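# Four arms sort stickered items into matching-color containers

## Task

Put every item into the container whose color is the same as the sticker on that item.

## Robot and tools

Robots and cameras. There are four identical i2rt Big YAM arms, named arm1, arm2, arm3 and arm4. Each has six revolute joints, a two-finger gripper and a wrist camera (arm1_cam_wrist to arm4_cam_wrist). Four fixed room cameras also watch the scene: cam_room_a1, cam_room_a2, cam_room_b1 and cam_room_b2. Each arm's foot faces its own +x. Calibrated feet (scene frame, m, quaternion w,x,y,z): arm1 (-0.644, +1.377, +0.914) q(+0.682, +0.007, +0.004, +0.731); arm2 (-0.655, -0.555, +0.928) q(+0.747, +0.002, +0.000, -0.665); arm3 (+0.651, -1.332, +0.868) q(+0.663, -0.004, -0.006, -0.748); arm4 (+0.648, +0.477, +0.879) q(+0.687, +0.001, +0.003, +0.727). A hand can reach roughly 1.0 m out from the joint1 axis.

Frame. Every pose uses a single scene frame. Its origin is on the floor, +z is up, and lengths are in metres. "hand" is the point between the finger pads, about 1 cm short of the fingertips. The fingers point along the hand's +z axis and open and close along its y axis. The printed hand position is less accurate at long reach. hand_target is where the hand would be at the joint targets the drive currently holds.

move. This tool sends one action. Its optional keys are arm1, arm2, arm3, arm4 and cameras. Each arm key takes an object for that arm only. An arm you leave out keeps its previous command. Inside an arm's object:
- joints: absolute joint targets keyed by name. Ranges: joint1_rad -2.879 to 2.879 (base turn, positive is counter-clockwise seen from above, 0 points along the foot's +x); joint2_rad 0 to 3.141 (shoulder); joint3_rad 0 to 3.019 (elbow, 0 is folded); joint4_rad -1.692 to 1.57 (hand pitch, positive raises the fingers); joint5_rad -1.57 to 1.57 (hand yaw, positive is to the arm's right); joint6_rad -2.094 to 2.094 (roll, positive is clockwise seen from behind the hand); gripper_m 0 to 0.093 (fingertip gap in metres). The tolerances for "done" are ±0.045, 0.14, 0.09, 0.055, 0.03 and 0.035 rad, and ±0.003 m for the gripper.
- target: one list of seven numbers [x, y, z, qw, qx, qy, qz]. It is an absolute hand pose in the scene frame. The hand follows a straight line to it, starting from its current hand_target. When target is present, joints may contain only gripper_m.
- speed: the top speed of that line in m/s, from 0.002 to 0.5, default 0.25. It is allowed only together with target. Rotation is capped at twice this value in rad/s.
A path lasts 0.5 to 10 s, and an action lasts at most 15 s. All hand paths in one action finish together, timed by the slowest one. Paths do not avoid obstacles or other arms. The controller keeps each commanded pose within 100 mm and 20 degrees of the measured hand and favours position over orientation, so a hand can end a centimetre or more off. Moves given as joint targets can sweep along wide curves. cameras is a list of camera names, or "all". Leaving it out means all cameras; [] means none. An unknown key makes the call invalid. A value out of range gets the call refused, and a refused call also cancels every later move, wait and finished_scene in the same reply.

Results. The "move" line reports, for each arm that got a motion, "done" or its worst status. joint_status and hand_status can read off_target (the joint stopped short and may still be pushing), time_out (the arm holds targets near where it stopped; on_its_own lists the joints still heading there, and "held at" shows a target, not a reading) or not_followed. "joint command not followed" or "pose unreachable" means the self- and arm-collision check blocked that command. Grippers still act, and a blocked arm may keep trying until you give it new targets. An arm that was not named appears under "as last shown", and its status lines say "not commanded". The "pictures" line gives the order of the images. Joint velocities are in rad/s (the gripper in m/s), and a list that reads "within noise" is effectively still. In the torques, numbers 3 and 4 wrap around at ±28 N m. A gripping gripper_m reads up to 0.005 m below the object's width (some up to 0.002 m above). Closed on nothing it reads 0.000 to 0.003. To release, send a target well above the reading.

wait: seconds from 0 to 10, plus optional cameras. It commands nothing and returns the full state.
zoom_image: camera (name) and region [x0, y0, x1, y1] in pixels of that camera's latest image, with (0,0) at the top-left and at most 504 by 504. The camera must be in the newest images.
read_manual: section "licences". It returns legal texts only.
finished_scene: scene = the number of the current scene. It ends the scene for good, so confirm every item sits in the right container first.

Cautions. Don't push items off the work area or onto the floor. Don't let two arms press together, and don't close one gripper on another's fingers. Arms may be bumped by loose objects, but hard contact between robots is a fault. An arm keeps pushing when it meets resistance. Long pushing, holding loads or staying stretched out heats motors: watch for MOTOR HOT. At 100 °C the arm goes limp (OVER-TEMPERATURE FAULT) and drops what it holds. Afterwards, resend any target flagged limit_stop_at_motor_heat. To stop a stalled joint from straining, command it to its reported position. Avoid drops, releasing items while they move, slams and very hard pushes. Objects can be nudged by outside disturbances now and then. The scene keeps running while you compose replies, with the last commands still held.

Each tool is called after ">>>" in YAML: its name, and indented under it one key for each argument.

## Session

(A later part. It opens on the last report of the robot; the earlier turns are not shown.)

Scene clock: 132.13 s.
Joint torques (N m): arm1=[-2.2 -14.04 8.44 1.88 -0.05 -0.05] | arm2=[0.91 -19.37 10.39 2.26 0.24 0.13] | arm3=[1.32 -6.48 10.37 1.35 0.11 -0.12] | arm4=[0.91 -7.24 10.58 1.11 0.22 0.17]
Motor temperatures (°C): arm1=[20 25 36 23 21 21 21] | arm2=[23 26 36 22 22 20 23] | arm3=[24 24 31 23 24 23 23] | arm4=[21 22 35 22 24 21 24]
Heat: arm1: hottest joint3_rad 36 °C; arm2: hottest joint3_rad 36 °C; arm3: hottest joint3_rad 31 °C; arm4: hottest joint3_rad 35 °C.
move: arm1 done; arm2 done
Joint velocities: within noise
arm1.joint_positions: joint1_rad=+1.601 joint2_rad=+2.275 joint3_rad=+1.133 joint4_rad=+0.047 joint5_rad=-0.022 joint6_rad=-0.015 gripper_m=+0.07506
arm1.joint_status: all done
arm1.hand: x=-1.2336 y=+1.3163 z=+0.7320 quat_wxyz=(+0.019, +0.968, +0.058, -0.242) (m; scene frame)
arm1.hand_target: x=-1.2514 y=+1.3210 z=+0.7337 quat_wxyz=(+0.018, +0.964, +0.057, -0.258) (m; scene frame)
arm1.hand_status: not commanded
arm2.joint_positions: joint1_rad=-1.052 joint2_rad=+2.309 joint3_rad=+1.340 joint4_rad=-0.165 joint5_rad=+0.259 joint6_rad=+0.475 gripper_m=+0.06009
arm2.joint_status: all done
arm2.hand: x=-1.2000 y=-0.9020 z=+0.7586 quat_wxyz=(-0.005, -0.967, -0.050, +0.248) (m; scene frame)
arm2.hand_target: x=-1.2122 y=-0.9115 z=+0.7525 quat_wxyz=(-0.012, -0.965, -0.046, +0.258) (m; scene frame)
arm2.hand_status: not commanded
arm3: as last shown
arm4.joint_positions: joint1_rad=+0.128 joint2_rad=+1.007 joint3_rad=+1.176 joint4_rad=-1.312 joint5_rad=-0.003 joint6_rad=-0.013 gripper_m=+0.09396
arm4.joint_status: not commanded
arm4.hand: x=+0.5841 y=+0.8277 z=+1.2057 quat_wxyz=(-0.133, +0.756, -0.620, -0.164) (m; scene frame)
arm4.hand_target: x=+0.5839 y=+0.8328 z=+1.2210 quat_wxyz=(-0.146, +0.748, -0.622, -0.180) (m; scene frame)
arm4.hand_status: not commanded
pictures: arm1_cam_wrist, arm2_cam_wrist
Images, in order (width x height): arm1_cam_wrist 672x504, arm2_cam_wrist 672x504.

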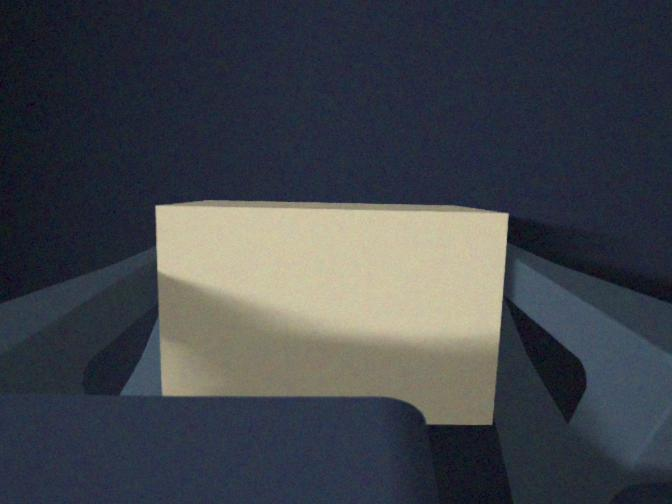

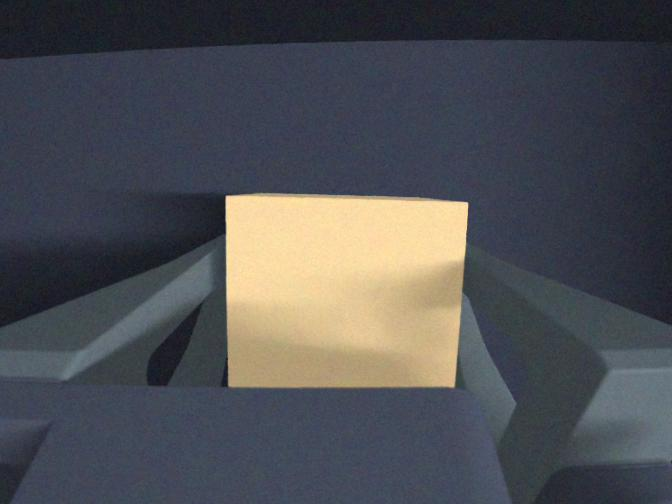

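>>> move:
  arm1: {"joints":{"gripper_m":0.070}}
  arm2: {"joints":{"gripper_m":0.052}}
  cameras: []

>>> move:
  arm1: {"joints":{"gripper_m":0.066}}
  arm2: {"joints":{"gripper_m":0.045}}
  cameras: ["arm1_cam_wrist","arm2_cam_wrist"]

Scene clock: 136.80 s.
Joint torques (N m): arm1=[-2.73 -13.92 8.61 1.85 0.01 -0.03] | arm2=[0.85 -19.55 10.39 2.28 0.25 0.13] | arm3=[1.32 -6.42 10.33 1.33 0.11 -0.12] | arm4=[1.14 -7.24 10.7 1.06 0.2 0.18]
Motor temperatures (°C): arm1=[20 25 36 23 21 21 21] | arm2=[23 26 36 22 22 20 23] | arm3=[24 24 31 23 24 23 23] | arm4=[21 22 35 22 24 21 24]
Heat: arm1: hottest joint3_rad 36 °C; arm2: hottest joint3_rad 36 °C; arm3: hottest joint3_rad 31 °C; arm4: hottest joint3_rad 35 °C.
move: arm1 done; arm2 done
Joint velocities: within noise
arm1.joint_positions: joint1_rad=+1.601 joint2_rad=+2.275 joint3_rad=+1.133 joint4_rad=+0.047 joint5_rad=-0.022 joint6_rad=-0.015 gripper_m=+0.07030
arm1.joint_status: all done
arm1.hand: x=-1.2336 y=+1.3163 z=+0.7320 quat_wxyz=(+0.019, +0.968, +0.058, -0.242) (m; scene frame)
arm1.hand_target: x=-1.2514 y=+1.3211 z=+0.7337 quat_wxyz=(+0.018, +0.964, +0.057, -0.258) (m; scene frame)
arm1.hand_status: not commanded
arm2.joint_positions: joint1_rad=-1.052 joint2_rad=+2.309 joint3_rad=+1.340 joint4_rad=-0.164 joint5_rad=+0.259 joint6_rad=+0.475 gripper_m=+0.05334
arm2.joint_status: all done
arm2.hand: x=-1.2001 y=-0.9021 z=+0.7586 quat_wxyz=(-0.005, -0.967, -0.050, +0.249) (m; scene frame)
arm2.hand_target: x=-1.2122 y=-0.9115 z=+0.7525 quat_wxyz=(-0.012, -0.965, -0.046, +0.258) (m; scene frame)
arm2.hand_status: not commanded
arm3, arm4: as last shown
pictures: none
No camera images: "cameras" was empty.

Scene clock: 137.20 s.
Joint torques (N m): arm1=[-2.32 -14.39 8.51 1.85 -0.03 -0.06] | arm2=[0.79 -19.49 10.4 2.25 0.25 0.14] | arm3=[1.38 -6.59 10.35 1.35 0.12 -0.12] | arm4=[0.73 -7.06 10.76 1.07 0.17 0.16]
Motor temperatures (°C): arm1=[20 25 36 23 21 21 21] | arm2=[23 26 36 22 22 20 23] | arm3=[24 24 31 23 24 23 23] | arm4=[21 22 35 22 24 21 24]
Heat: arm1: hottest joint3_rad 36 °C; arm2: hottest joint3_rad 36 °C; arm3: hottest joint3_rad 31 °C; arm4: hottest joint3_rad 35 °C.
move: arm1 off_target; arm2 off_target
Joint velocities: within noise
arm1.joint_positions: joint1_rad=+1.601 joint2_rad=+2.275 joint3_rad=+1.133 joint4_rad=+0.047 joint5_rad=-0.022 joint6_rad=-0.015 gripper_m=+0.06904
arm1.joint_status: gripper_m off_target (ended at +0.06906, target +0.06600)
arm1.hand: x=-1.2336 y=+1.3163 z=+0.7320 quat_wxyz=(+0.019, +0.968, +0.058, -0.242) (m; scene frame)
arm1.hand_target: x=-1.2514 y=+1.3211 z=+0.7337 quat_wxyz=(+0.018, +0.964, +0.057, -0.258) (m; scene frame)
arm1.hand_status: not commanded
arm2.joint_positions: joint1_rad=-1.052 joint2_rad=+2.309 joint3_rad=+1.340 joint4_rad=-0.164 joint5_rad=+0.259 joint6_rad=+0.475 gripper_m=+0.05331
arm2.joint_status: gripper_m off_target (ended at +0.05331, target +0.04500)
arm2.hand: x=-1.2001 y=-0.9021 z=+0.7586 quat_wxyz=(-0.005, -0.967, -0.050, +0.249) (m; scene frame)
arm2.hand_target: x=-1.2122 y=-0.9115 z=+0.7525 quat_wxyz=(-0.012, -0.965, -0.046, +0.258) (m; scene frame)
arm2.hand_status: not commanded
arm3.joint_positions: joint1_rad=-0.202 joint2_rad=+1.004 joint3_rad=+1.190 joint4_rad=-1.310 joint5_rad=-0.002 joint6_rad=+0.007 gripper_m=+0.09396
arm3.joint_status: not commanded
arm3.hand: x=+0.5373 y=-1.6658 z=+1.2074 quat_wxyz=(-0.137, -0.792, -0.566, +0.182) (m; scene frame)
arm3.hand_target: x=+0.5360 y=-1.6684 z=+1.2147 quat_wxyz=(-0.142, -0.788, -0.567, +0.193) (m; scene frame)
arm3.hand_status: not commanded
arm4: as last shown
pictures: arm1_cam_wrist, arm2_cam_wrist
Images, in order (width x height): arm1_cam_wrist 672x504, arm2_cam_wrist 672x504.

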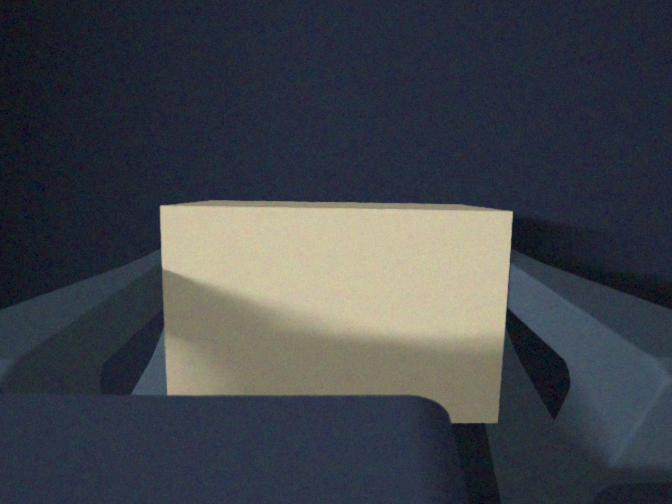

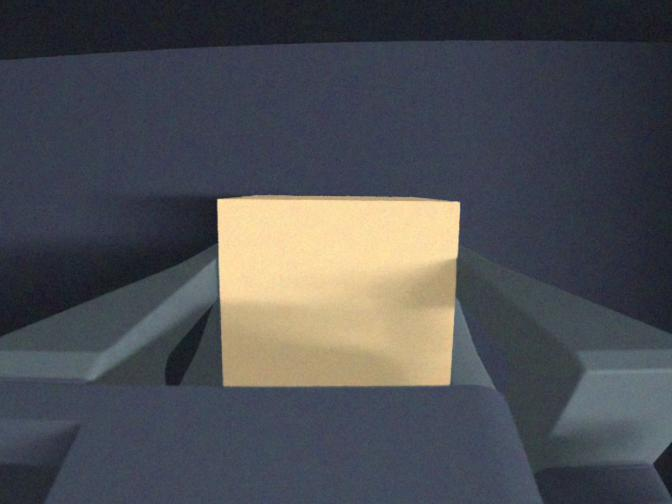

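>>> move:
  arm1: {"joints":{"gripper_m":0.060}}
  arm2: {"joints":{"gripper_m":0.044}}
  cameras: []

>>> move:
  arm1: {"target":[-1.242,1.318,0.85,-0.0180,-0.9648,-0.0565,0.2583],"speed":0.1}
  arm2: {"target":[-1.207,-0.91,0.88,0.0122,0.9648,0.0455,-0.2585],"speed":0.1}
  cameras: ["arm1_cam_wrist","arm2_cam_wrist"]

Scene clock: 142.37 s.
Joint torques (N m): arm1=[-2.32 -13.74 8.5 1.73 -0.01 -0.06] | arm2=[0.79 -19.43 10.37 2.25 0.25 0.13] | arm3=[1.2 -6.53 10.33 1.39 0.12 -0.12] | arm4=[1.03 -7.36 10.84 1.06 0.22 0.17]
Motor temperatures (°C): arm1=[20 25 36 23 21 21 21] | arm2=[23 26 35 22 22 20 23] | arm3=[24 24 31 23 24 23 23] | arm4=[21 22 35 22 24 21 24]
Heat: arm1: hottest joint3_rad 36 °C; arm2: hottest joint3_rad 35 °C; arm3: hottest joint3_rad 31 °C; arm4: hottest joint3_rad 35 °C.
move: arm1 off_target; arm2 off_target
Joint velocities: within noise
arm1.joint_positions: joint1_rad=+1.601 joint2_rad=+2.275 joint3_rad=+1.133 joint4_rad=+0.047 joint5_rad=-0.022 joint6_rad=-0.015 gripper_m=+0.06902
arm1.joint_status: gripper_m off_target (ended at +0.06903, target +0.06000)
arm1.hand: x=-1.2336 y=+1.3163 z=+0.7320 quat_wxyz=(+0.019, +0.968, +0.058, -0.242) (m; scene frame)
arm1.hand_target: x=-1.2514 y=+1.3211 z=+0.7337 quat_wxyz=(+0.018, +0.964, +0.057, -0.258) (m; scene frame)
arm1.hand_status: not commanded
arm2.joint_positions: joint1_rad=-1.052 joint2_rad=+2.309 joint3_rad=+1.340 joint4_rad=-0.164 joint5_rad=+0.259 joint6_rad=+0.475 gripper_m=+0.05331
arm2.joint_status: gripper_m off_target (ended at +0.05331, target +0.04400)
arm2.hand: x=-1.2001 y=-0.9021 z=+0.7586 quat_wxyz=(-0.005, -0.967, -0.050, +0.249) (m; scene frame)
arm2.hand_target: x=-1.2122 y=-0.9115 z=+0.7525 quat_wxyz=(-0.012, -0.965, -0.046, +0.258) (m; scene frame)
arm2.hand_status: not commanded
arm3, arm4: as last shown
pictures: none
No camera images: "cameras" was empty.

Scene clock: 144.33 s.
Joint torques (N m): arm1=[-2.37 -16.5 7.27 0.85 0.07 -0.01] | arm2=[1.08 -22.71 8.57 1.14 0.32 0.16] | arm3=[1.2 -6.3 10.36 1.37 0.11 -0.11] | arm4=[1.2 -7.47 10.62 0.95 0.21 0.14]
Motor temperatures (°C): arm1=[20 25 35 23 21 21 21] | arm2=[23 26 35 22 22 20 23] | arm3=[24 24 31 23 24 23 23] | arm4=[21 22 35 22 24 21 24]
Heat: arm1: hottest joint3_rad 35 °C; arm2: hottest joint3_rad 35 °C; arm3: hottest joint3_rad 31 °C; arm4: hottest joint3_rad 35 °C.
move: arm1 off_target; arm2 done
Joint velocities: within noise
arm1.joint_positions: joint1_rad=+1.601 joint2_rad=+2.035 joint3_rad=+1.106 joint4_rad=-0.145 joint5_rad=-0.022 joint6_rad=-0.015 gripper_m=+0.06902
arm1.joint_status: not commanded
arm1.hand: x=-1.2395 y=+1.3154 z=+0.8394 quat_wxyz=(+0.019, +0.966, +0.058, -0.253) (m; scene frame)
arm1.hand_target: x=-1.2419 y=+1.3179 z=+0.8498 quat_wxyz=(+0.018, +0.964, +0.057, -0.258) (m; scene frame)
arm1.hand_status: off_target (0.011 m and 0.7 deg from the pose sent, 0.118 m and 1.9 deg at the start)
arm2.joint_positions: joint1_rad=-1.052 joint2_rad=+2.094 joint3_rad=+1.340 joint4_rad=-0.354 joint5_rad=+0.259 joint6_rad=+0.475 gripper_m=+0.05331
arm2.joint_status: not commanded
arm2.hand: x=-1.2087 y=-0.9086 z=+0.8739 quat_wxyz=(-0.011, -0.965, -0.049, +0.258) (m; scene frame)
arm2.hand_target: x=-1.2071 y=-0.9100 z=+0.8800 quat_wxyz=(-0.012, -0.965, -0.046, +0.259) (m; scene frame)
arm2.hand_status: done (0.006 m and 0.4 deg from the pose sent, 0.122 m and 1.5 deg at the start)
arm3, arm4: as last shown
pictures: arm1_cam_wrist, arm2_cam_wrist
Images, in order (width x height): arm1_cam_wrist 672x504, arm2_cam_wrist 672x504.

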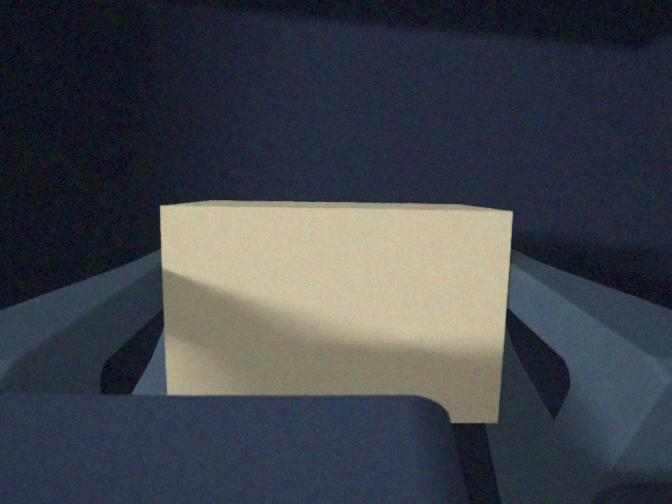

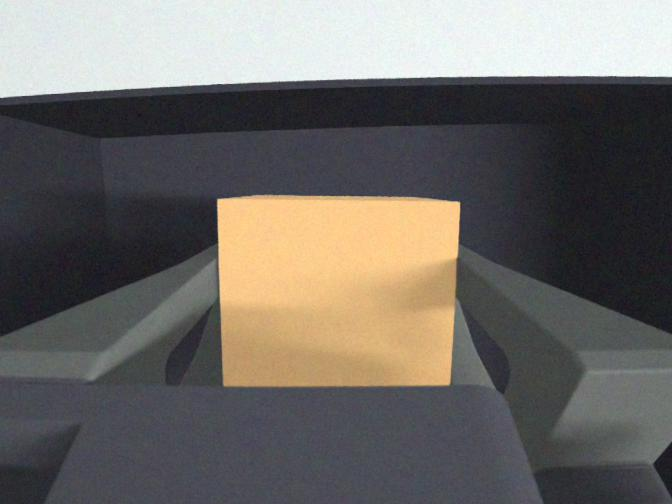

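Lifted. Raise more and tuck, pointing toward the room cameras to view the bottoms.

>>> move:
  arm1: {"target":[-1.15,1.325,1.03,-0.0180,-0.9648,-0.0565,0.2583],"speed":0.18}
  arm2: {"target":[-1.12,-0.84,1.04,0.0122,0.9648,0.0455,-0.2585],"speed":0.18}
  cameras: []

>>> move:
  arm1: {"joints":{"joint2_rad":1.0,"joint3_rad":1.2,"joint4_rad":-0.9,"joint5_rad":0,"joint6_rad":0}}
  arm2: {"joints":{"joint2_rad":1.0,"joint3_rad":1.2,"joint4_rad":-0.9,"joint5_rad":0,"joint6_rad":0}}
  cameras: []

>>> move:
  arm1: {"joints":{"joint4_rad":0.7}}
  arm2: {"joints":{"joint4_rad":0.7,"joint1_rad":-1.6}}
  cameras: ["cam_room_b1","cam_room_b2","arm1_cam_wrist","arm2_cam_wrist"]

Scene clock: 152.47 s.
Joint torques (N m): arm1=[-1.49 -9.76 10.35 0.75 0.07 0.05] | arm2=[0.26 -15.97 9.42 1.17 0.12 0.07] | arm3=[1.26 -6.3 10.39 1.33 0.11 -0.12] | arm4=[0.85 -7.47 10.67 1.24 0.22 0.16]
Motor temperatures (°C): arm1=[20 25 35 23 21 21 22] | arm2=[23 26 35 22 22 20 23] | arm3=[24 24 31 23 24 23 23] | arm4=[21 22 35 22 24 21 24]
Heat: arm1: hottest joint3_rad 35 °C; arm2: hottest joint3_rad 35 °C; arm3: hottest joint3_rad 31 °C; arm4: hottest joint3_rad 35 °C.
move: arm1 done; arm2 done
Joint velocities: within noise
arm1.joint_positions: joint1_rad=+1.601 joint2_rad=+1.496 joint3_rad=+0.967 joint4_rad=-0.533 joint5_rad=-0.021 joint6_rad=-0.015 gripper_m=+0.06902
arm1.joint_status: not commanded
arm1.hand: x=-1.1501 y=+1.3236 z=+1.0274 quat_wxyz=(+0.019, +0.964, +0.058, -0.258) (m; scene frame)
arm1.hand_target: x=-1.1500 y=+1.3249 z=+1.0301 quat_wxyz=(+0.018, +0.964, +0.057, -0.258) (m; scene frame)
arm1.hand_status: done (0.003 m and 0.2 deg from the pose sent, 0.211 m and 0.7 deg at the start)
arm2.joint_positions: joint1_rad=-1.052 joint2_rad=+1.594 joint3_rad=+1.116 joint4_rad=-0.607 joint5_rad=+0.259 joint6_rad=+0.475 gripper_m=+0.05331
arm2.joint_status: not commanded
arm2.hand: x=-1.1239 y=-0.8463 z=+1.0456 quat_wxyz=(-0.017, -0.962, -0.047, +0.268) (m; scene frame)
arm2.hand_target: x=-1.1200 y=-0.8401 z=+1.0401 quat_wxyz=(-0.012, -0.965, -0.045, +0.259) (m; scene frame)
arm2.hand_status: done (0.009 m and 1.3 deg from the pose sent, 0.200 m and 0.4 deg at the start)
arm3, arm4: as last shown
pictures: none
No camera images: "cameras" was empty.

Scene clock: 153.93 s.
Joint torques (N m): arm1=[-2.08 -3.78 13.79 1.32 0.08 0.15] | arm2=[0.26 -6.59 14.46 1.78 -0.18 -0.09] | arm3=[1.44 -6.48 10.36 1.35 0.12 -0.12] | arm4=[0.5 -6.53 10.59 1.03 0.21 0.17]
Motor temperatures (°C): arm1=[20 25 35 23 21 21 22] | arm2=[23 26 35 22 22 20 23] | arm3=[24 24 31 23 24 23 23] | arm4=[21 22 35 22 24 21 24]
Heat: arm1: hottest joint3_rad 35 °C; arm2: hottest joint3_rad 35 °C; arm3: hottest joint3_rad 31 °C; arm4: hottest joint3_rad 35 °C.
move: arm1 done; arm2 done
Joint velocities: within noise
arm1.joint_positions: joint1_rad=+1.601 joint2_rad=+1.004 joint3_rad=+1.178 joint4_rad=-0.893 joint5_rad=-0.002 joint6_rad=-0.008 gripper_m=+0.06902
arm1.joint_status: all done
arm1.hand: x=-1.0723 y=+1.3334 z=+1.3115 quat_wxyz=(+0.018, +0.906, +0.049, -0.420) (m; scene frame)
arm1.hand_target: x=-1.0722 y=+1.3346 z=+1.3240 quat_wxyz=(+0.019, +0.902, +0.044, -0.428) (m; scene frame)
arm1.hand_status: not commanded
arm2.joint_positions: joint1_rad=-1.052 joint2_rad=+0.990 joint3_rad=+1.169 joint4_rad=-0.889 joint5_rad=+0.004 joint6_rad=+0.014 gripper_m=+0.05330
arm2.joint_status: all done
arm2.hand: x=-1.0049 y=-0.8130 z=+1.3190 quat_wxyz=(-0.131, -0.866, -0.278, +0.395) (m; scene frame)
arm2.hand_target: x=-1.0091 y=-0.8137 z=+1.3298 quat_wxyz=(-0.130, -0.863, -0.282, +0.400) (m; scene frame)
arm2.hand_status: not commanded
arm3, arm4: as last shown
pictures: none
No camera images: "cameras" was empty.

Scene clock: 155.70 s.
Joint torques (N m): arm1=[-1.9 -2.78 13.11 1.59 0.11 0.14] | arm2=[0.85 -6.18 13.82 2.35 -0.06 -0.07] | arm3=[1.2 -6.53 10.37 1.35 0.11 -0.12] | arm4=[0.73 -7.36 10.85 1.13 0.2 0.15]
Motor temperatures (°C): arm1=[20 25 35 23 21 21 22] | arm2=[23 26 35 22 22 20 24] | arm3=[24 24 31 23 24 23 23] | arm4=[21 22 35 22 24 21 24]
Heat: arm1: hottest joint3_rad 35 °C; arm2: hottest joint3_rad 35 °C; arm3: hottest joint3_rad 31 °C; arm4: hottest joint3_rad 35 °C.
move: arm1 done; arm2 done
Joint velocities: within noise
arm1.joint_positions: joint1_rad=+1.601 joint2_rad=+1.004 joint3_rad=+1.178 joint4_rad=+0.684 joint5_rad=-0.002 joint6_rad=-0.008 gripper_m=+0.06902
arm1.joint_status: all done
arm1.hand: x=-1.0430 y=+1.3349 z=+1.6591 quat_wxyz=(+0.042, +0.341, +0.021, -0.939) (m; scene frame)
arm1.hand_target: x=-1.0319 y=+1.3370 z=+1.6745 quat_wxyz=(+0.045, +0.321, +0.017, -0.946) (m; scene frame)
arm1.hand_status: not commanded
arm2.joint_positions: joint1_rad=-1.601 joint2_rad=+0.993 joint3_rad=+1.169 joint4_rad=+0.680 joint5_rad=+0.001 joint6_rad=+0.013 gripper_m=+0.05330
arm2.joint_status: all done
arm2.hand: x=-1.0647 y=-0.5923 z=+1.6645 quat_wxyz=(-0.046, -0.351, -0.014, +0.935) (m; scene frame)
arm2.hand_target: x=-1.0569 y=-0.5924 z=+1.6815 quat_wxyz=(-0.041, -0.330, -0.016, +0.943) (m; scene frame)
arm2.hand_status: not commanded
arm3, arm4: as last shown
pictures: arm1_cam_wrist, arm2_cam_wrist, cam_room_b1, cam_room_b2
Images, in order (width x height): arm1_cam_wrist 672x504, arm2_cam_wrist 672x504, cam_room_b1 672x504, cam_room_b2 672x504.

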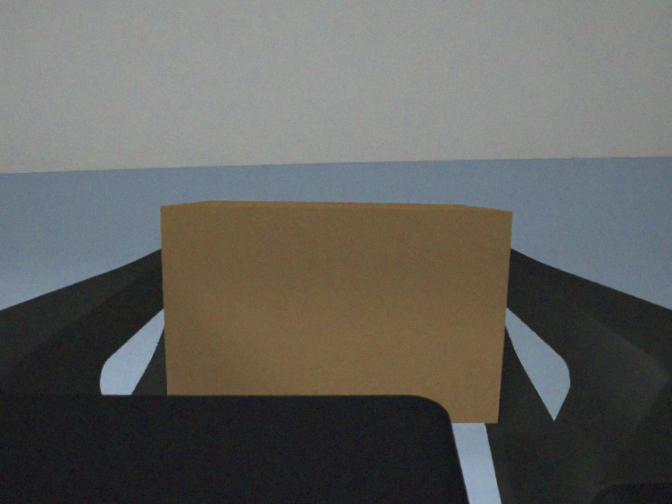

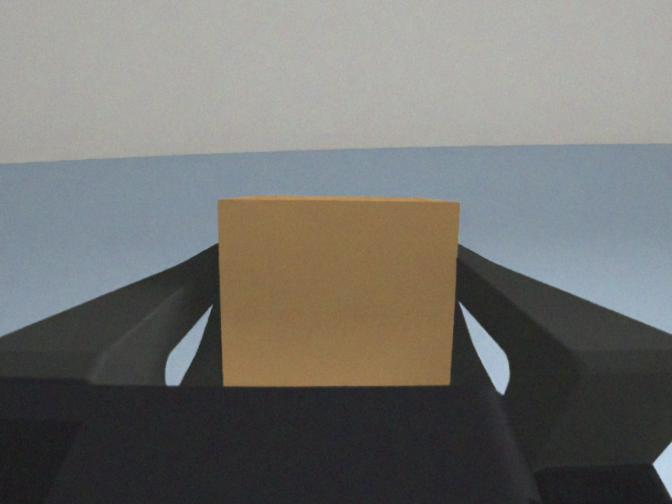

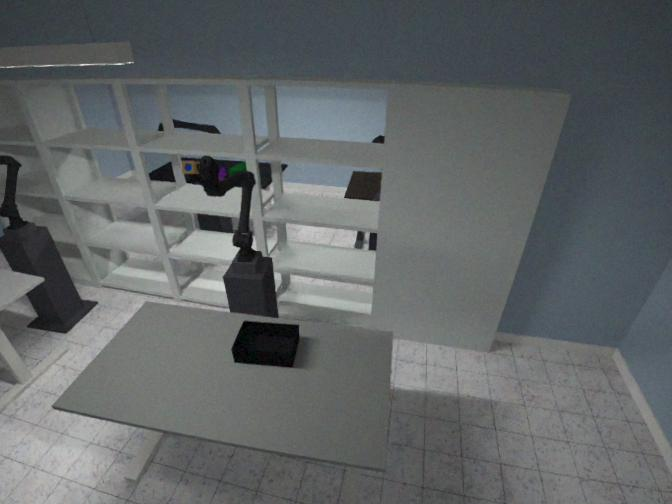

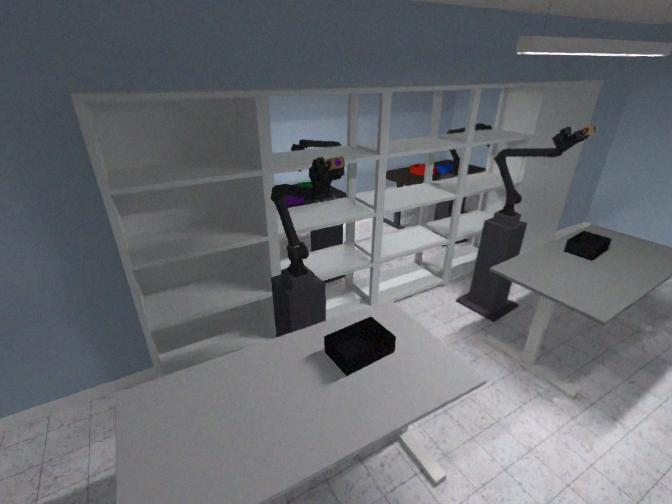

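>>> zoom_image:
  camera: "cam_room_b1"
  region: [165, 145, 245, 205]

>>> zoom_image:
  camera: "cam_room_b2"
  region: [290, 140, 370, 200]

>>> zoom_image:
  camera: "cam_room_b2"
  region: [545, 110, 609, 158]

Scaled by 6.300.

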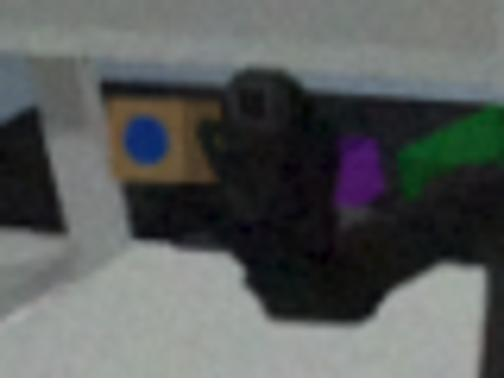

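Scaled by 6.300.

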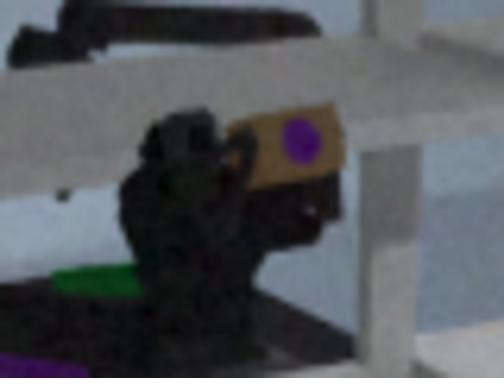

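Scaled by 7.875.

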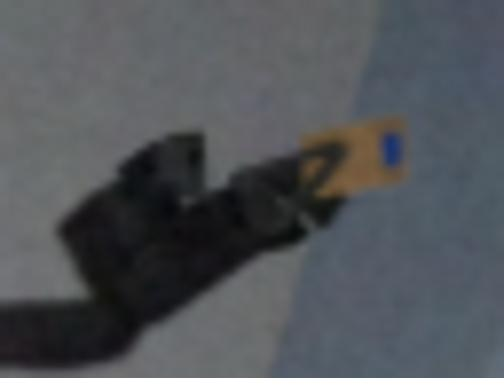

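>>> move:
  arm1: {"joints":{"joint4_rad":-1.3}}
  arm2: {"joints":{"joint4_rad":-1.3}}
  arm3: {"joints":{"joint1_rad":-1.2}}
  arm4: {"joints":{"joint1_rad":0.9}}
  cameras: []

>>> move:
  arm1: {"joints":{"joint1_rad":0.0}}
  arm2: {"joints":{"joint1_rad":0.0}}
  arm3: {"joints":{"joint1_rad":-2.25}}
  cameras: []

>>> move:
  arm1: {"joints":{"joint1_rad":-2.1}}
  arm2: {"joints":{"joint1_rad":1.1}}
  cameras: ["arm1_cam_wrist","arm2_cam_wrist","arm3_cam_wrist","arm4_cam_wrist","cam_room_b1","cam_room_b2"]

Scene clock: 176.90 s.
Joint torques (N m): arm1=[-1.85 -2.61 13.2 0.85 0.09 0.1] | arm2=[0.79 -6.53 13.94 1.16 -0.07 -0.07] | arm3=[0.79 -6.59 10.33 1.33 0 -0.11] | arm4=[0.79 -7.47 10.65 1.09 0.12 0.17]
Motor temperatures (°C): arm1=[20 25 36 23 21 21 22] | arm2=[23 26 38 22 22 20 24] | arm3=[24 24 32 23 24 23 23] | arm4=[21 22 36 22 24 21 24]
Heat: arm1: hottest joint3_rad 36 °C; arm2: hottest joint3_rad 38 °C; arm3: hottest joint3_rad 32 °C; arm4: hottest joint3_rad 36 °C.
move: arm1 done; arm2 done; arm3 done; arm4 done
Joint velocities: within noise
arm1.joint_positions: joint1_rad=+1.601 joint2_rad=+1.004 joint3_rad=+1.178 joint4_rad=-1.292 joint5_rad=-0.002 joint6_rad=-0.008 gripper_m=+0.06902
arm1.joint_status: all done
arm1.hand: x=-0.9963 y=+1.3412 z=+1.2511 quat_wxyz=(+0.009, +0.971, +0.052, -0.232) (m; scene frame)
arm1.hand_target: x=-0.9969 y=+1.3421 z=+1.2620 quat_wxyz=(+0.010, +0.970, +0.047, -0.240) (m; scene frame)
arm1.hand_status: not commanded
arm2.joint_positions: joint1_rad=-1.601 joint2_rad=+0.995 joint3_rad=+1.169 joint4_rad=-1.288 joint5_rad=+0.001 joint6_rad=+0.013 gripper_m=+0.05330
arm2.joint_status: all done
arm2.hand: x=-1.0116 y=-0.5865 z=+1.2582 quat_wxyz=(-0.009, -0.974, -0.036, +0.225) (m; scene frame)
arm2.hand_target: x=-1.0147 y=-0.5875 z=+1.2699 quat_wxyz=(-0.009, -0.972, -0.043, +0.232) (m; scene frame)
arm2.hand_status: not commanded
arm3.joint_positions: joint1_rad=-1.192 joint2_rad=+1.004 joint3_rad=+1.190 joint4_rad=-1.310 joint5_rad=+0.001 joint6_rad=+0.006 gripper_m=+0.09397
arm3.joint_status: all done
arm3.hand: x=+0.3050 y=-1.4177 z=+1.2037 quat_wxyz=(-0.036, -0.967, -0.121, +0.220) (m; scene frame)
arm3.hand_target: x=+0.3014 y=-1.4156 z=+1.2109 quat_wxyz=(-0.036, -0.965, -0.120, +0.232) (m; scene frame)
arm3.hand_status: not commanded
arm4.joint_positions: joint1_rad=+0.899 joint2_rad=+1.007 joint3_rad=+1.176 joint4_rad=-1.312 joint5_rad=-0.001 joint6_rad=-0.012 gripper_m=+0.09397
arm4.joint_status: all done
arm4.hand: x=+0.3594 y=+0.6838 z=+1.2072 quat_wxyz=(-0.063, +0.933, -0.291, -0.204) (m; scene frame)
arm4.hand_target: x=+0.3554 y=+0.6866 z=+1.2226 quat_wxyz=(-0.068, +0.926, -0.295, -0.224) (m; scene frame)
arm4.hand_status: not commanded
pictures: none
No camera images: "cameras" was empty.

Scene clock: 178.70 s.
Joint torques (N m): arm1=[-2.2 -3.66 13.18 0.92 -0.06 0.07] | arm2=[0.85 -6.36 13.91 1.14 0.02 -0.05] | arm3=[0.85 -7.06 10.35 1.31 0 -0.1] | arm4=[0.73 -7.3 10.69 1.18 0.09 0.15]
Motor temperatures (°C): arm1=[20 25 36 23 21 21 22] | arm2=[23 26 38 22 22 20 24] | arm3=[24 24 32 23 24 23 23] | arm4=[21 22 36 22 24 21 24]
Heat: arm1: hottest joint3_rad 36 °C; arm2: hottest joint3_rad 38 °C; arm3: hottest joint3_rad 32 °C; arm4: hottest joint3_rad 36 °C.
move: arm1 done; arm2 done; arm3 done
Joint velocities: within noise
arm1.joint_positions: joint1_rad=+0.003 joint2_rad=+1.004 joint3_rad=+1.178 joint4_rad=-1.292 joint5_rad=+0.002 joint6_rad=-0.007 gripper_m=+0.06899
arm1.joint_status: all done
arm1.hand: x=-0.6636 y=+1.7351 z=+1.2469 quat_wxyz=(-0.150, +0.714, -0.663, -0.170) (m; scene frame)
arm1.hand_target: x=-0.6626 y=+1.7358 z=+1.2578 quat_wxyz=(-0.155, +0.709, -0.665, -0.177) (m; scene frame)
arm1.hand_status: not commanded
arm2.joint_positions: joint1_rad=-0.001 joint2_rad=+0.995 joint3_rad=+1.169 joint4_rad=-1.288 joint5_rad=-0.001 joint6_rad=+0.012 gripper_m=+0.05330
arm2.joint_status: all done
arm2.hand: x=-0.6146 y=-0.9111 z=+1.2579 quat_wxyz=(-0.170, -0.652, -0.724, +0.148) (m; scene frame)
arm2.hand_target: x=-0.6142 y=-0.9143 z=+1.2696 quat_wxyz=(-0.174, -0.647, -0.727, +0.153) (m; scene frame)
arm2.hand_status: not commanded
arm3.joint_positions: joint1_rad=-2.242 joint2_rad=+1.004 joint3_rad=+1.190 joint4_rad=-1.310 joint5_rad=+0.001 joint6_rad=+0.006 gripper_m=+0.09398
arm3.joint_status: all done
arm3.hand: x=+0.4000 y=-1.0723 z=+1.1990 quat_wxyz=(+0.079, -0.899, +0.380, +0.201) (m; scene frame)
arm3.hand_target: x=+0.3999 y=-1.0682 z=+1.2063 quat_wxyz=(+0.085, -0.896, +0.380, +0.212) (m; scene frame)
arm3.hand_status: not commanded
arm4: as last shown
pictures: none
No camera images: "cameras" was empty.

Scene clock: 180.70 s.
Joint torques (N m): arm1=[-1.55 -3.72 13.08 0.79 -0.03 0.06] | arm2=[0.79 -6.36 13.96 1.17 0.02 -0.06] | arm3=[0.79 -6.83 10.33 1.28 0 -0.1] | arm4=[0.79 -6.95 10.69 1.11 0.13 0.15]
Motor temperatures (°C): arm1=[20 25 36 23 21 21 22] | arm2=[23 26 38 22 22 20 24] | arm3=[24 24 32 23 24 23 23] | arm4=[21 22 36 22 24 21 24]
Heat: arm1: hottest joint3_rad 36 °C; arm2: hottest joint3_rad 38 °C; arm3: hottest joint3_rad 32 °C; arm4: hottest joint3_rad 36 °C.
move: arm1 done; arm2 done
Joint velocities: within noise
arm1.joint_positions: joint1_rad=-2.097 joint2_rad=+1.004 joint3_rad=+1.178 joint4_rad=-1.292 joint5_rad=+0.002 joint6_rad=-0.006 gripper_m=+0.06897
arm1.joint_status: all done
arm1.hand: x=-0.3163 y=+1.2170 z=+1.2401 quat_wxyz=(-0.211, -0.218, -0.951, +0.053) (m; scene frame)
arm1.hand_target: x=-0.3159 y=+1.2159 z=+1.2510 quat_wxyz=(-0.219, -0.222, -0.949, +0.054) (m; scene frame)
arm1.hand_status: not commanded
arm2.joint_positions: joint1_rad=+1.099 joint2_rad=+0.995 joint3_rad=+1.169 joint4_rad=-1.288 joint5_rad=-0.001 joint6_rad=+0.012 gripper_m=+0.05330
arm2.joint_status: all done
arm2.hand: x=-0.3209 y=-0.6809 z=+1.2592 quat_wxyz=(-0.224, -0.178, -0.957, +0.037) (m; scene frame)
arm2.hand_target: x=-0.3179 y=-0.6817 z=+1.2709 quat_wxyz=(-0.230, -0.171, -0.957, +0.039) (m; scene frame)
arm2.hand_status: not commanded
arm3, arm4: as last shown
pictures: arm1_cam_wrist, arm2_cam_wrist, arm3_cam_wrist, arm4_cam_wrist, cam_room_b1, cam_room_b2
Images, in order (width x height): arm1_cam_wrist 672x504, arm2_cam_wrist 672x504, arm3_cam_wrist 672x504, arm4_cam_wrist 672x504, cam_room_b1 672x504, cam_room_b2 672x504.

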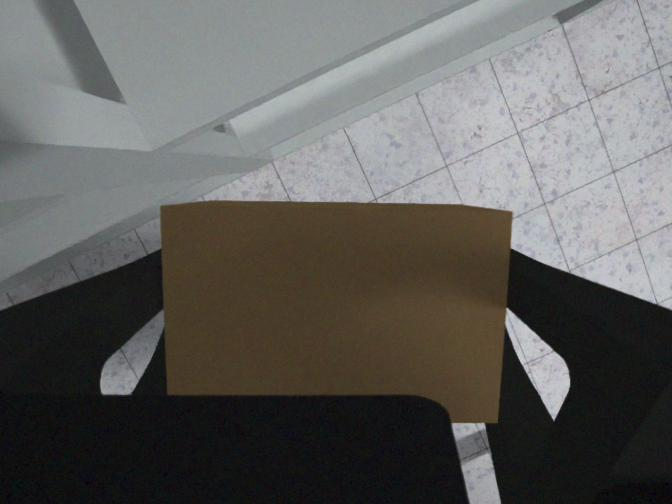

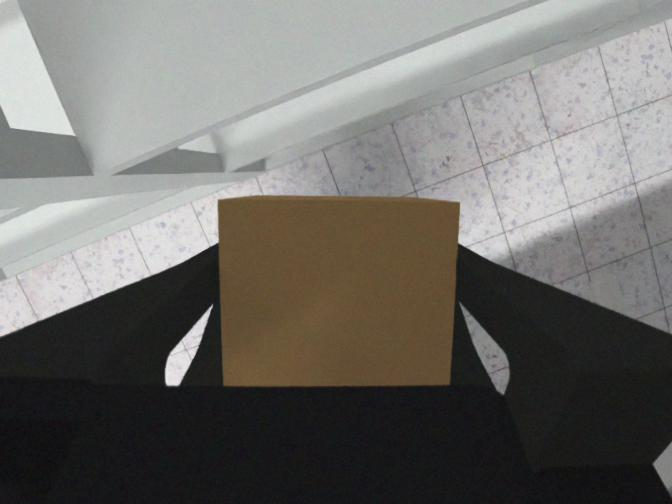

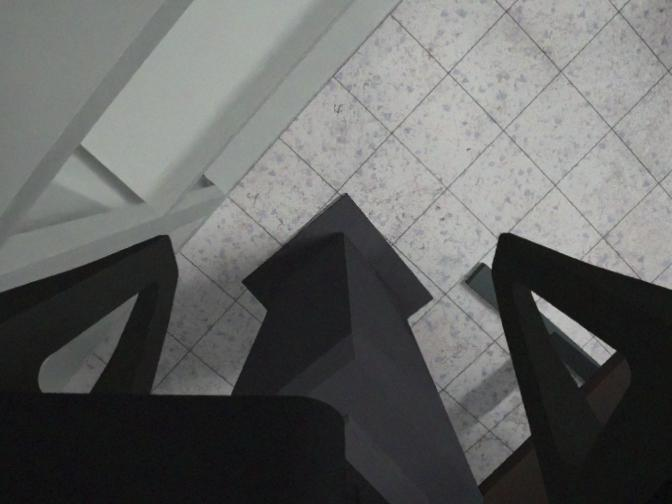

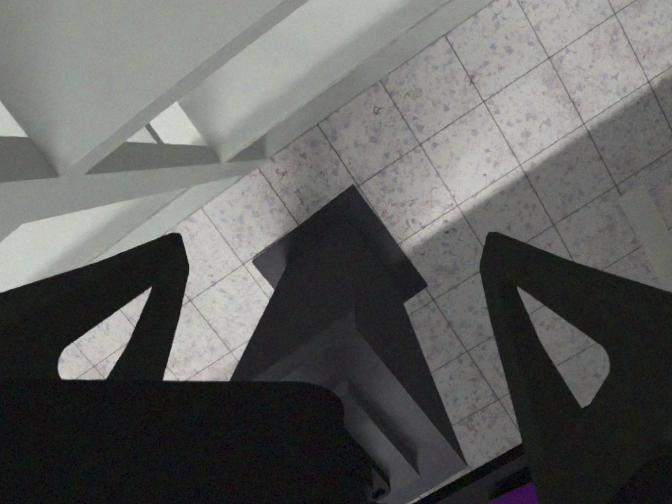

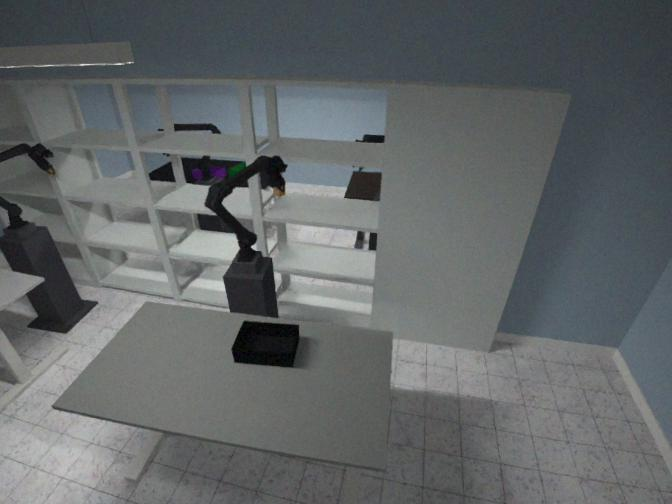

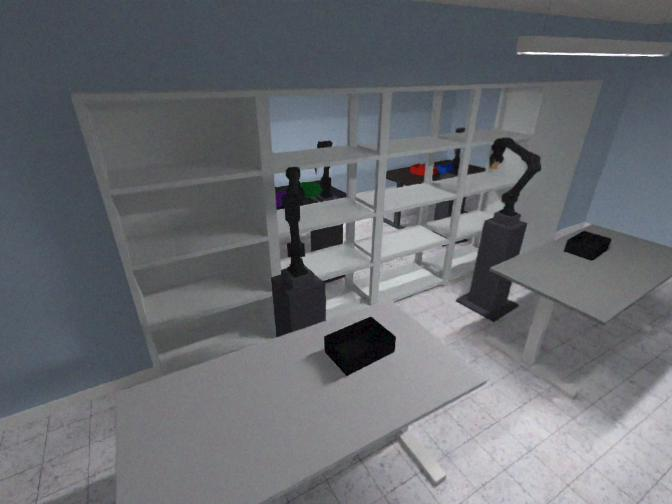

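>>> move:
  arm1: {"joints":{"joint1_rad":-2.245}}
  arm2: {"joints":{"joint1_rad":1.24}}
  cameras: []

>>> move:
  arm1: {"target":[-0.29,1.135,1.145,0.2468,0.2905,0.9212,-0.0778],"speed":0.15}
  arm2: {"target":[-0.28,-0.637,1.14,0.2511,0.2337,0.9372,-0.0626],"speed":0.15}
  cameras: ["arm1_cam_wrist","arm2_cam_wrist"]

Scene clock: 189.00 s.
Joint torques (N m): arm1=[-1.73 -3.6 13.24 0.75 0.02 0.11] | arm2=[0.44 -6.3 13.96 1.18 0.03 -0.05] | arm3=[0.73 -6.89 10.32 1.29 0 -0.11] | arm4=[1.14 -7.06 10.78 1.11 0.1 0.12]
Motor temperatures (°C): arm1=[20 24 36 23 21 21 22] | arm2=[23 25 39 22 22 20 24] | arm3=[24 24 32 23 24 23 23] | arm4=[21 22 36 22 24 21 24]
Heat: arm1: hottest joint3_rad 36 °C; arm2: hottest joint3_rad 39 °C; arm3: hottest joint3_rad 32 °C; arm4: hottest joint3_rad 36 °C.
move: arm1 done; arm2 done
Joint velocities: within noise
arm1.joint_positions: joint1_rad=-2.247 joint2_rad=+1.004 joint3_rad=+1.178 joint4_rad=-1.292 joint5_rad=+0.000 joint6_rad=-0.006 gripper_m=+0.06897
arm1.joint_status: all done
arm1.hand: x=-0.3436 y=+1.1709 z=+1.2405 quat_wxyz=(-0.206, -0.288, -0.932, +0.069) (m; scene frame)
arm1.hand_target: x=-0.3425 y=+1.1709 z=+1.2513 quat_wxyz=(-0.215, -0.290, -0.930, +0.071) (m; scene frame)
arm1.hand_status: not commanded
arm2.joint_positions: joint1_rad=+1.244 joint2_rad=+0.995 joint3_rad=+1.169 joint4_rad=-1.288 joint5_rad=-0.001 joint6_rad=+0.012 gripper_m=+0.05330
arm2.joint_status: all done
arm2.hand: x=-0.3064 y=-0.6309 z=+1.2593 quat_wxyz=(-0.226, -0.108, -0.968, +0.020) (m; scene frame)
arm2.hand_target: x=-0.3037 y=-0.6333 z=+1.2711 quat_wxyz=(-0.233, -0.104, -0.967, +0.023) (m; scene frame)
arm2.hand_status: not commanded
arm3, arm4: as last shown
pictures: none
No camera images: "cameras" was empty.

Scene clock: 190.70 s.
Joint torques (N m): arm1=[-0.97 -5.42 12.07 1.98 -0.09 0.11] | arm2=[1.49 -6.95 11 2.55 0.34 0.19] | arm3=[0.73 -7.06 10.36 1.28 0 -0.11] | arm4=[1.14 -7.36 10.65 1.09 0.11 0.14]
Motor temperatures (°C): arm1=[20 24 37 23 21 21 22] | arm2=[23 25 39 22 22 20 24] | arm3=[24 24 32 23 24 23 23] | arm4=[21 22 36 22 24 21 24]
Heat: arm1: hottest joint3_rad 37 °C; arm2: hottest joint3_rad 39 °C; arm3: hottest joint3_rad 32 °C; arm4: hottest joint3_rad 36 °C.
move: arm1 done; arm2 done
Joint velocities: within noise
arm1.joint_positions: joint1_rad=-2.247 joint2_rad=+1.127 joint3_rad=+0.981 joint4_rad=-0.911 joint5_rad=-0.001 joint6_rad=+0.001 gripper_m=+0.06897
arm1.joint_status: not commanded
arm1.hand: x=-0.2959 y=+1.1372 z=+1.1398 quat_wxyz=(-0.235, -0.289, -0.925, +0.076) (m; scene frame)
arm1.hand_target: x=-0.2901 y=+1.1350 z=+1.1451 quat_wxyz=(-0.247, -0.291, -0.921, +0.078) (m; scene frame)
arm1.hand_status: done (0.008 m and 1.4 deg from the pose sent, 0.115 m and 4.9 deg at the start)
arm2.joint_positions: joint1_rad=+1.313 joint2_rad=+1.039 joint3_rad=+0.876 joint4_rad=-0.920 joint5_rad=+0.174 joint6_rad=+0.295 gripper_m=+0.05330
arm2.joint_status: not commanded
arm2.hand: x=-0.2843 y=-0.6391 z=+1.1428 quat_wxyz=(-0.247, -0.230, -0.939, +0.064) (m; scene frame)
arm2.hand_target: x=-0.2801 y=-0.6369 z=+1.1400 quat_wxyz=(-0.251, -0.234, -0.937, +0.063) (m; scene frame)
arm2.hand_status: done (0.006 m and 0.7 deg from the pose sent, 0.122 m and 15.9 deg at the start)
arm3, arm4: as last shown
pictures: arm1_cam_wrist, arm2_cam_wrist
Images, in order (width x height): arm1_cam_wrist 672x504, arm2_cam_wrist 672x504.

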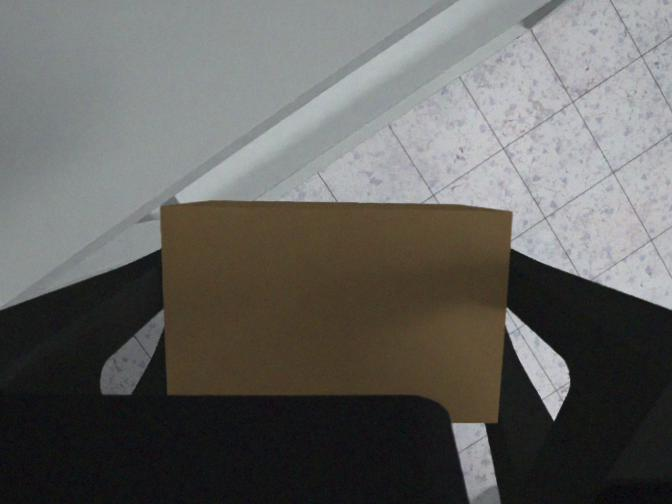

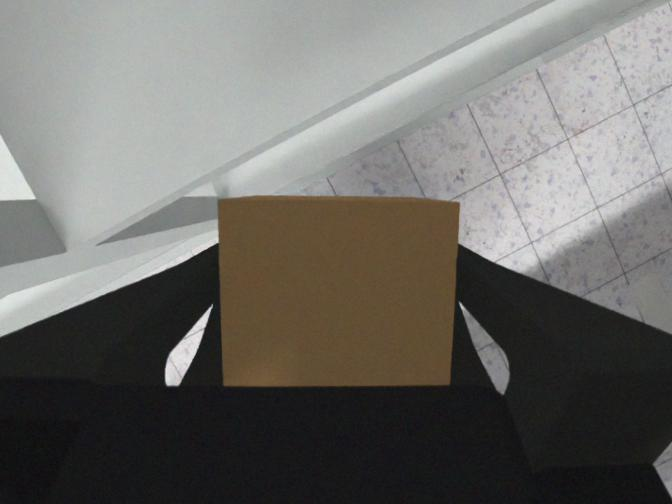

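>>> move:
  arm1: {"target":[-0.15,1.04,1.12,0.2468,0.2905,0.9212,-0.0778],"speed":0.12}
  arm2: {"target":[-0.1,-0.678,1.115,0.2511,0.2337,0.9372,-0.0626],"speed":0.12}
  cameras: []

>>> move:
  arm1: {"target":[-0.07,0.98,1.125,0.2468,0.2905,0.9212,-0.0778],"speed":0.1}
  arm2: {"target":[0.02,-0.703,1.125,0.2511,0.2337,0.9372,-0.0626],"speed":0.1}
  cameras: ["arm1_cam_wrist","arm2_cam_wrist","cam_room_b1","cam_room_b2"]

Scene clock: 197.70 s.
Joint torques (N m): arm1=[-1.55 -10.87 16.84 1.68 -0.02 0.08] | arm2=[-0.03 -13.8 16.16 2.24 0 -0.06] | arm3=[0.85 -7 10.36 1.32 0 -0.11] | arm4=[1.2 -6.95 10.67 1.14 0.11 0.17]
Motor temperatures (°C): arm1=[20 24 37 23 21 21 22] | arm2=[23 25 39 22 22 20 24] | arm3=[24 24 32 23 24 23 23] | arm4=[21 22 36 22 24 21 24]
Heat: arm1: hottest joint3_rad 37 °C; arm2: hottest joint3_rad 39 °C; arm3: hottest joint3_rad 32 °C; arm4: hottest joint3_rad 36 °C.
move: arm1 off_target; arm2 off_target
Joint velocities: within noise
arm1.joint_positions: joint1_rad=-2.247 joint2_rad=+1.574 joint3_rad=+1.298 joint4_rad=-0.830 joint5_rad=-0.001 joint6_rad=+0.004 gripper_m=+0.06897
arm1.joint_status: not commanded
arm1.hand: x=-0.1738 y=+1.0520 z=+1.0912 quat_wxyz=(-0.213, -0.292, -0.930, +0.069) (m; scene frame)
arm1.hand_target: x=-0.1520 y=+1.0413 z=+1.1207 quat_wxyz=(-0.247, -0.291, -0.921, +0.078) (m; scene frame)
arm1.hand_status: off_target (0.039 m and 4.1 deg from the pose sent, 0.176 m and 1.4 deg at the start)
arm2.joint_positions: joint1_rad=+1.297 joint2_rad=+1.535 joint3_rad=+1.199 joint4_rad=-0.794 joint5_rad=+0.166 joint6_rad=+0.292 gripper_m=+0.05330
arm2.joint_status: not commanded
arm2.hand: x=-0.1258 y=-0.6689 z=+1.0942 quat_wxyz=(-0.224, -0.235, -0.944, +0.064) (m; scene frame)
arm2.hand_target: x=-0.1021 y=-0.6776 z=+1.1156 quat_wxyz=(-0.251, -0.234, -0.937, +0.063) (m; scene frame)
arm2.hand_status: off_target (0.034 m and 3.3 deg from the pose sent, 0.190 m and 0.7 deg at the start)
arm3, arm4: as last shown
pictures: none
No camera images: "cameras" was empty.

Scene clock: 199.57 s.
Joint torques (N m): arm1=[-2.32 -14.56 17.26 0.94 -0.02 0.05] | arm2=[-0.03 -18.43 16.77 1.2 0 -0.08] | arm3=[0.79 -6.89 10.36 1.33 0 -0.11] | arm4=[0.91 -7.47 10.71 1.1 0.09 0.18]
Motor temperatures (°C): arm1=[20 24 38 23 21 21 22] | arm2=[23 25 39 22 22 20 24] | arm3=[24 24 32 23 24 23 23] | arm4=[21 22 36 22 24 21 24]
Heat: arm1: hottest joint3_rad 38 °C; arm2: hottest joint3_rad 39 °C; arm3: hottest joint3_rad 32 °C; arm4: hottest joint3_rad 36 °C.
move: arm1 off_target; arm2 off_target
Joint velocities: within noise
arm1.joint_positions: joint1_rad=-2.247 joint2_rad=+1.828 joint3_rad=+1.651 joint4_rad=-0.904 joint5_rad=-0.003 joint6_rad=+0.004 gripper_m=+0.06897
arm1.joint_status: not commanded
arm1.hand: x=-0.0858 y=+0.9914 z=+1.0997 quat_wxyz=(-0.225, -0.291, -0.927, +0.072) (m; scene frame)
arm1.hand_target: x=-0.0715 y=+0.9809 z=+1.1253 quat_wxyz=(-0.247, -0.291, -0.921, +0.078) (m; scene frame)
arm1.hand_status: off_target (0.032 m and 2.7 deg from the pose sent, 0.131 m and 4.1 deg at the start)
arm2.joint_positions: joint1_rad=+1.289 joint2_rad=+1.835 joint3_rad=+1.627 joint4_rad=-0.888 joint5_rad=+0.162 joint6_rad=+0.287 gripper_m=+0.05330
arm2.joint_status: not commanded
arm2.hand: x=+0.0023 y=-0.6938 z=+1.1119 quat_wxyz=(-0.240, -0.236, -0.940, +0.063) (m; scene frame)
arm2.hand_target: x=+0.0186 y=-0.7028 z=+1.1250 quat_wxyz=(-0.252, -0.234, -0.937, +0.063) (m; scene frame)
arm2.hand_status: off_target (0.024 m and 1.4 deg from the pose sent, 0.153 m and 3.3 deg at the start)
arm3, arm4: as last shown
pictures: arm1_cam_wrist, arm2_cam_wrist, cam_room_b1, cam_room_b2
Images, in order (width x height): arm1_cam_wrist 672x504, arm2_cam_wrist 672x504, cam_room_b1 672x504, cam_room_b2 672x504.

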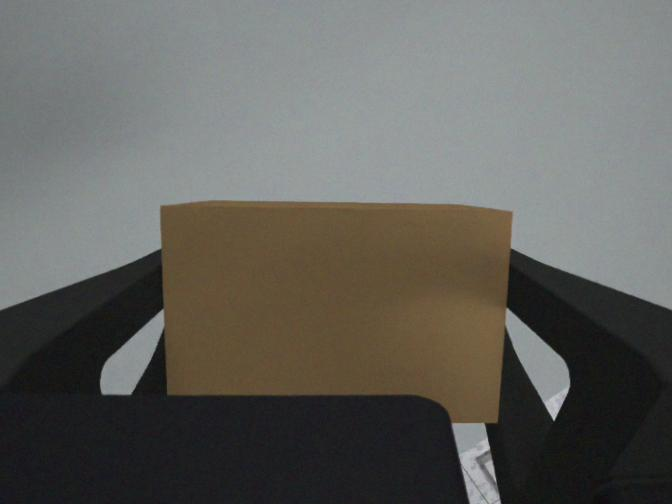

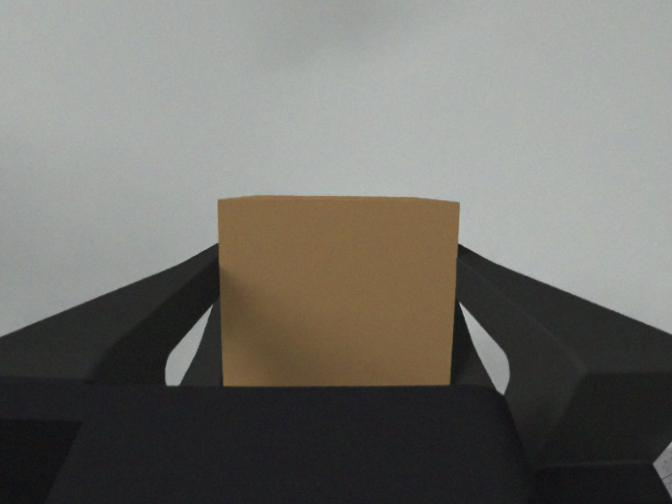

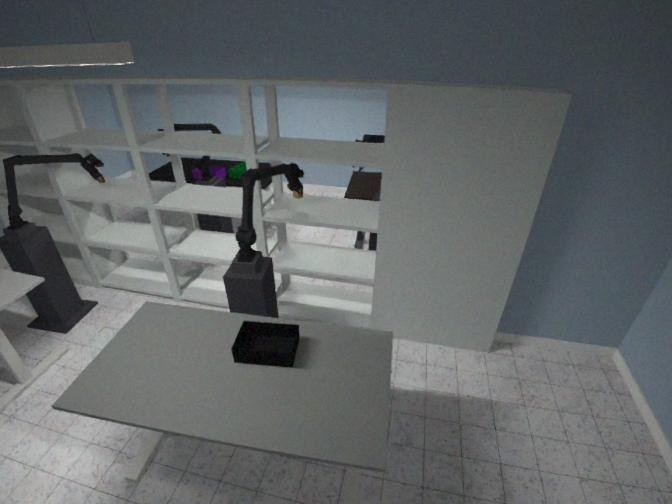

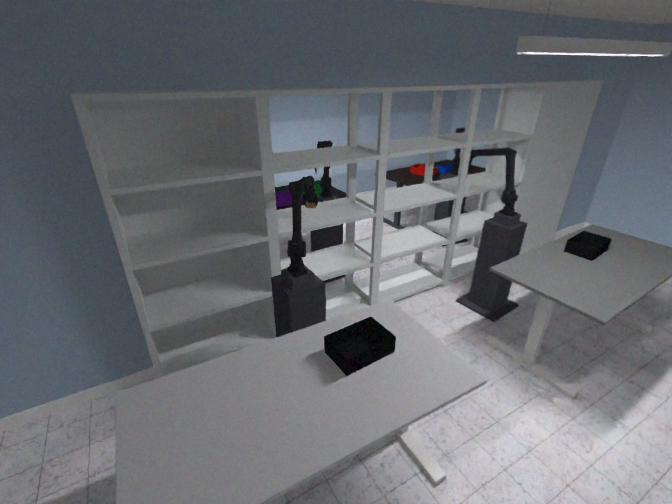

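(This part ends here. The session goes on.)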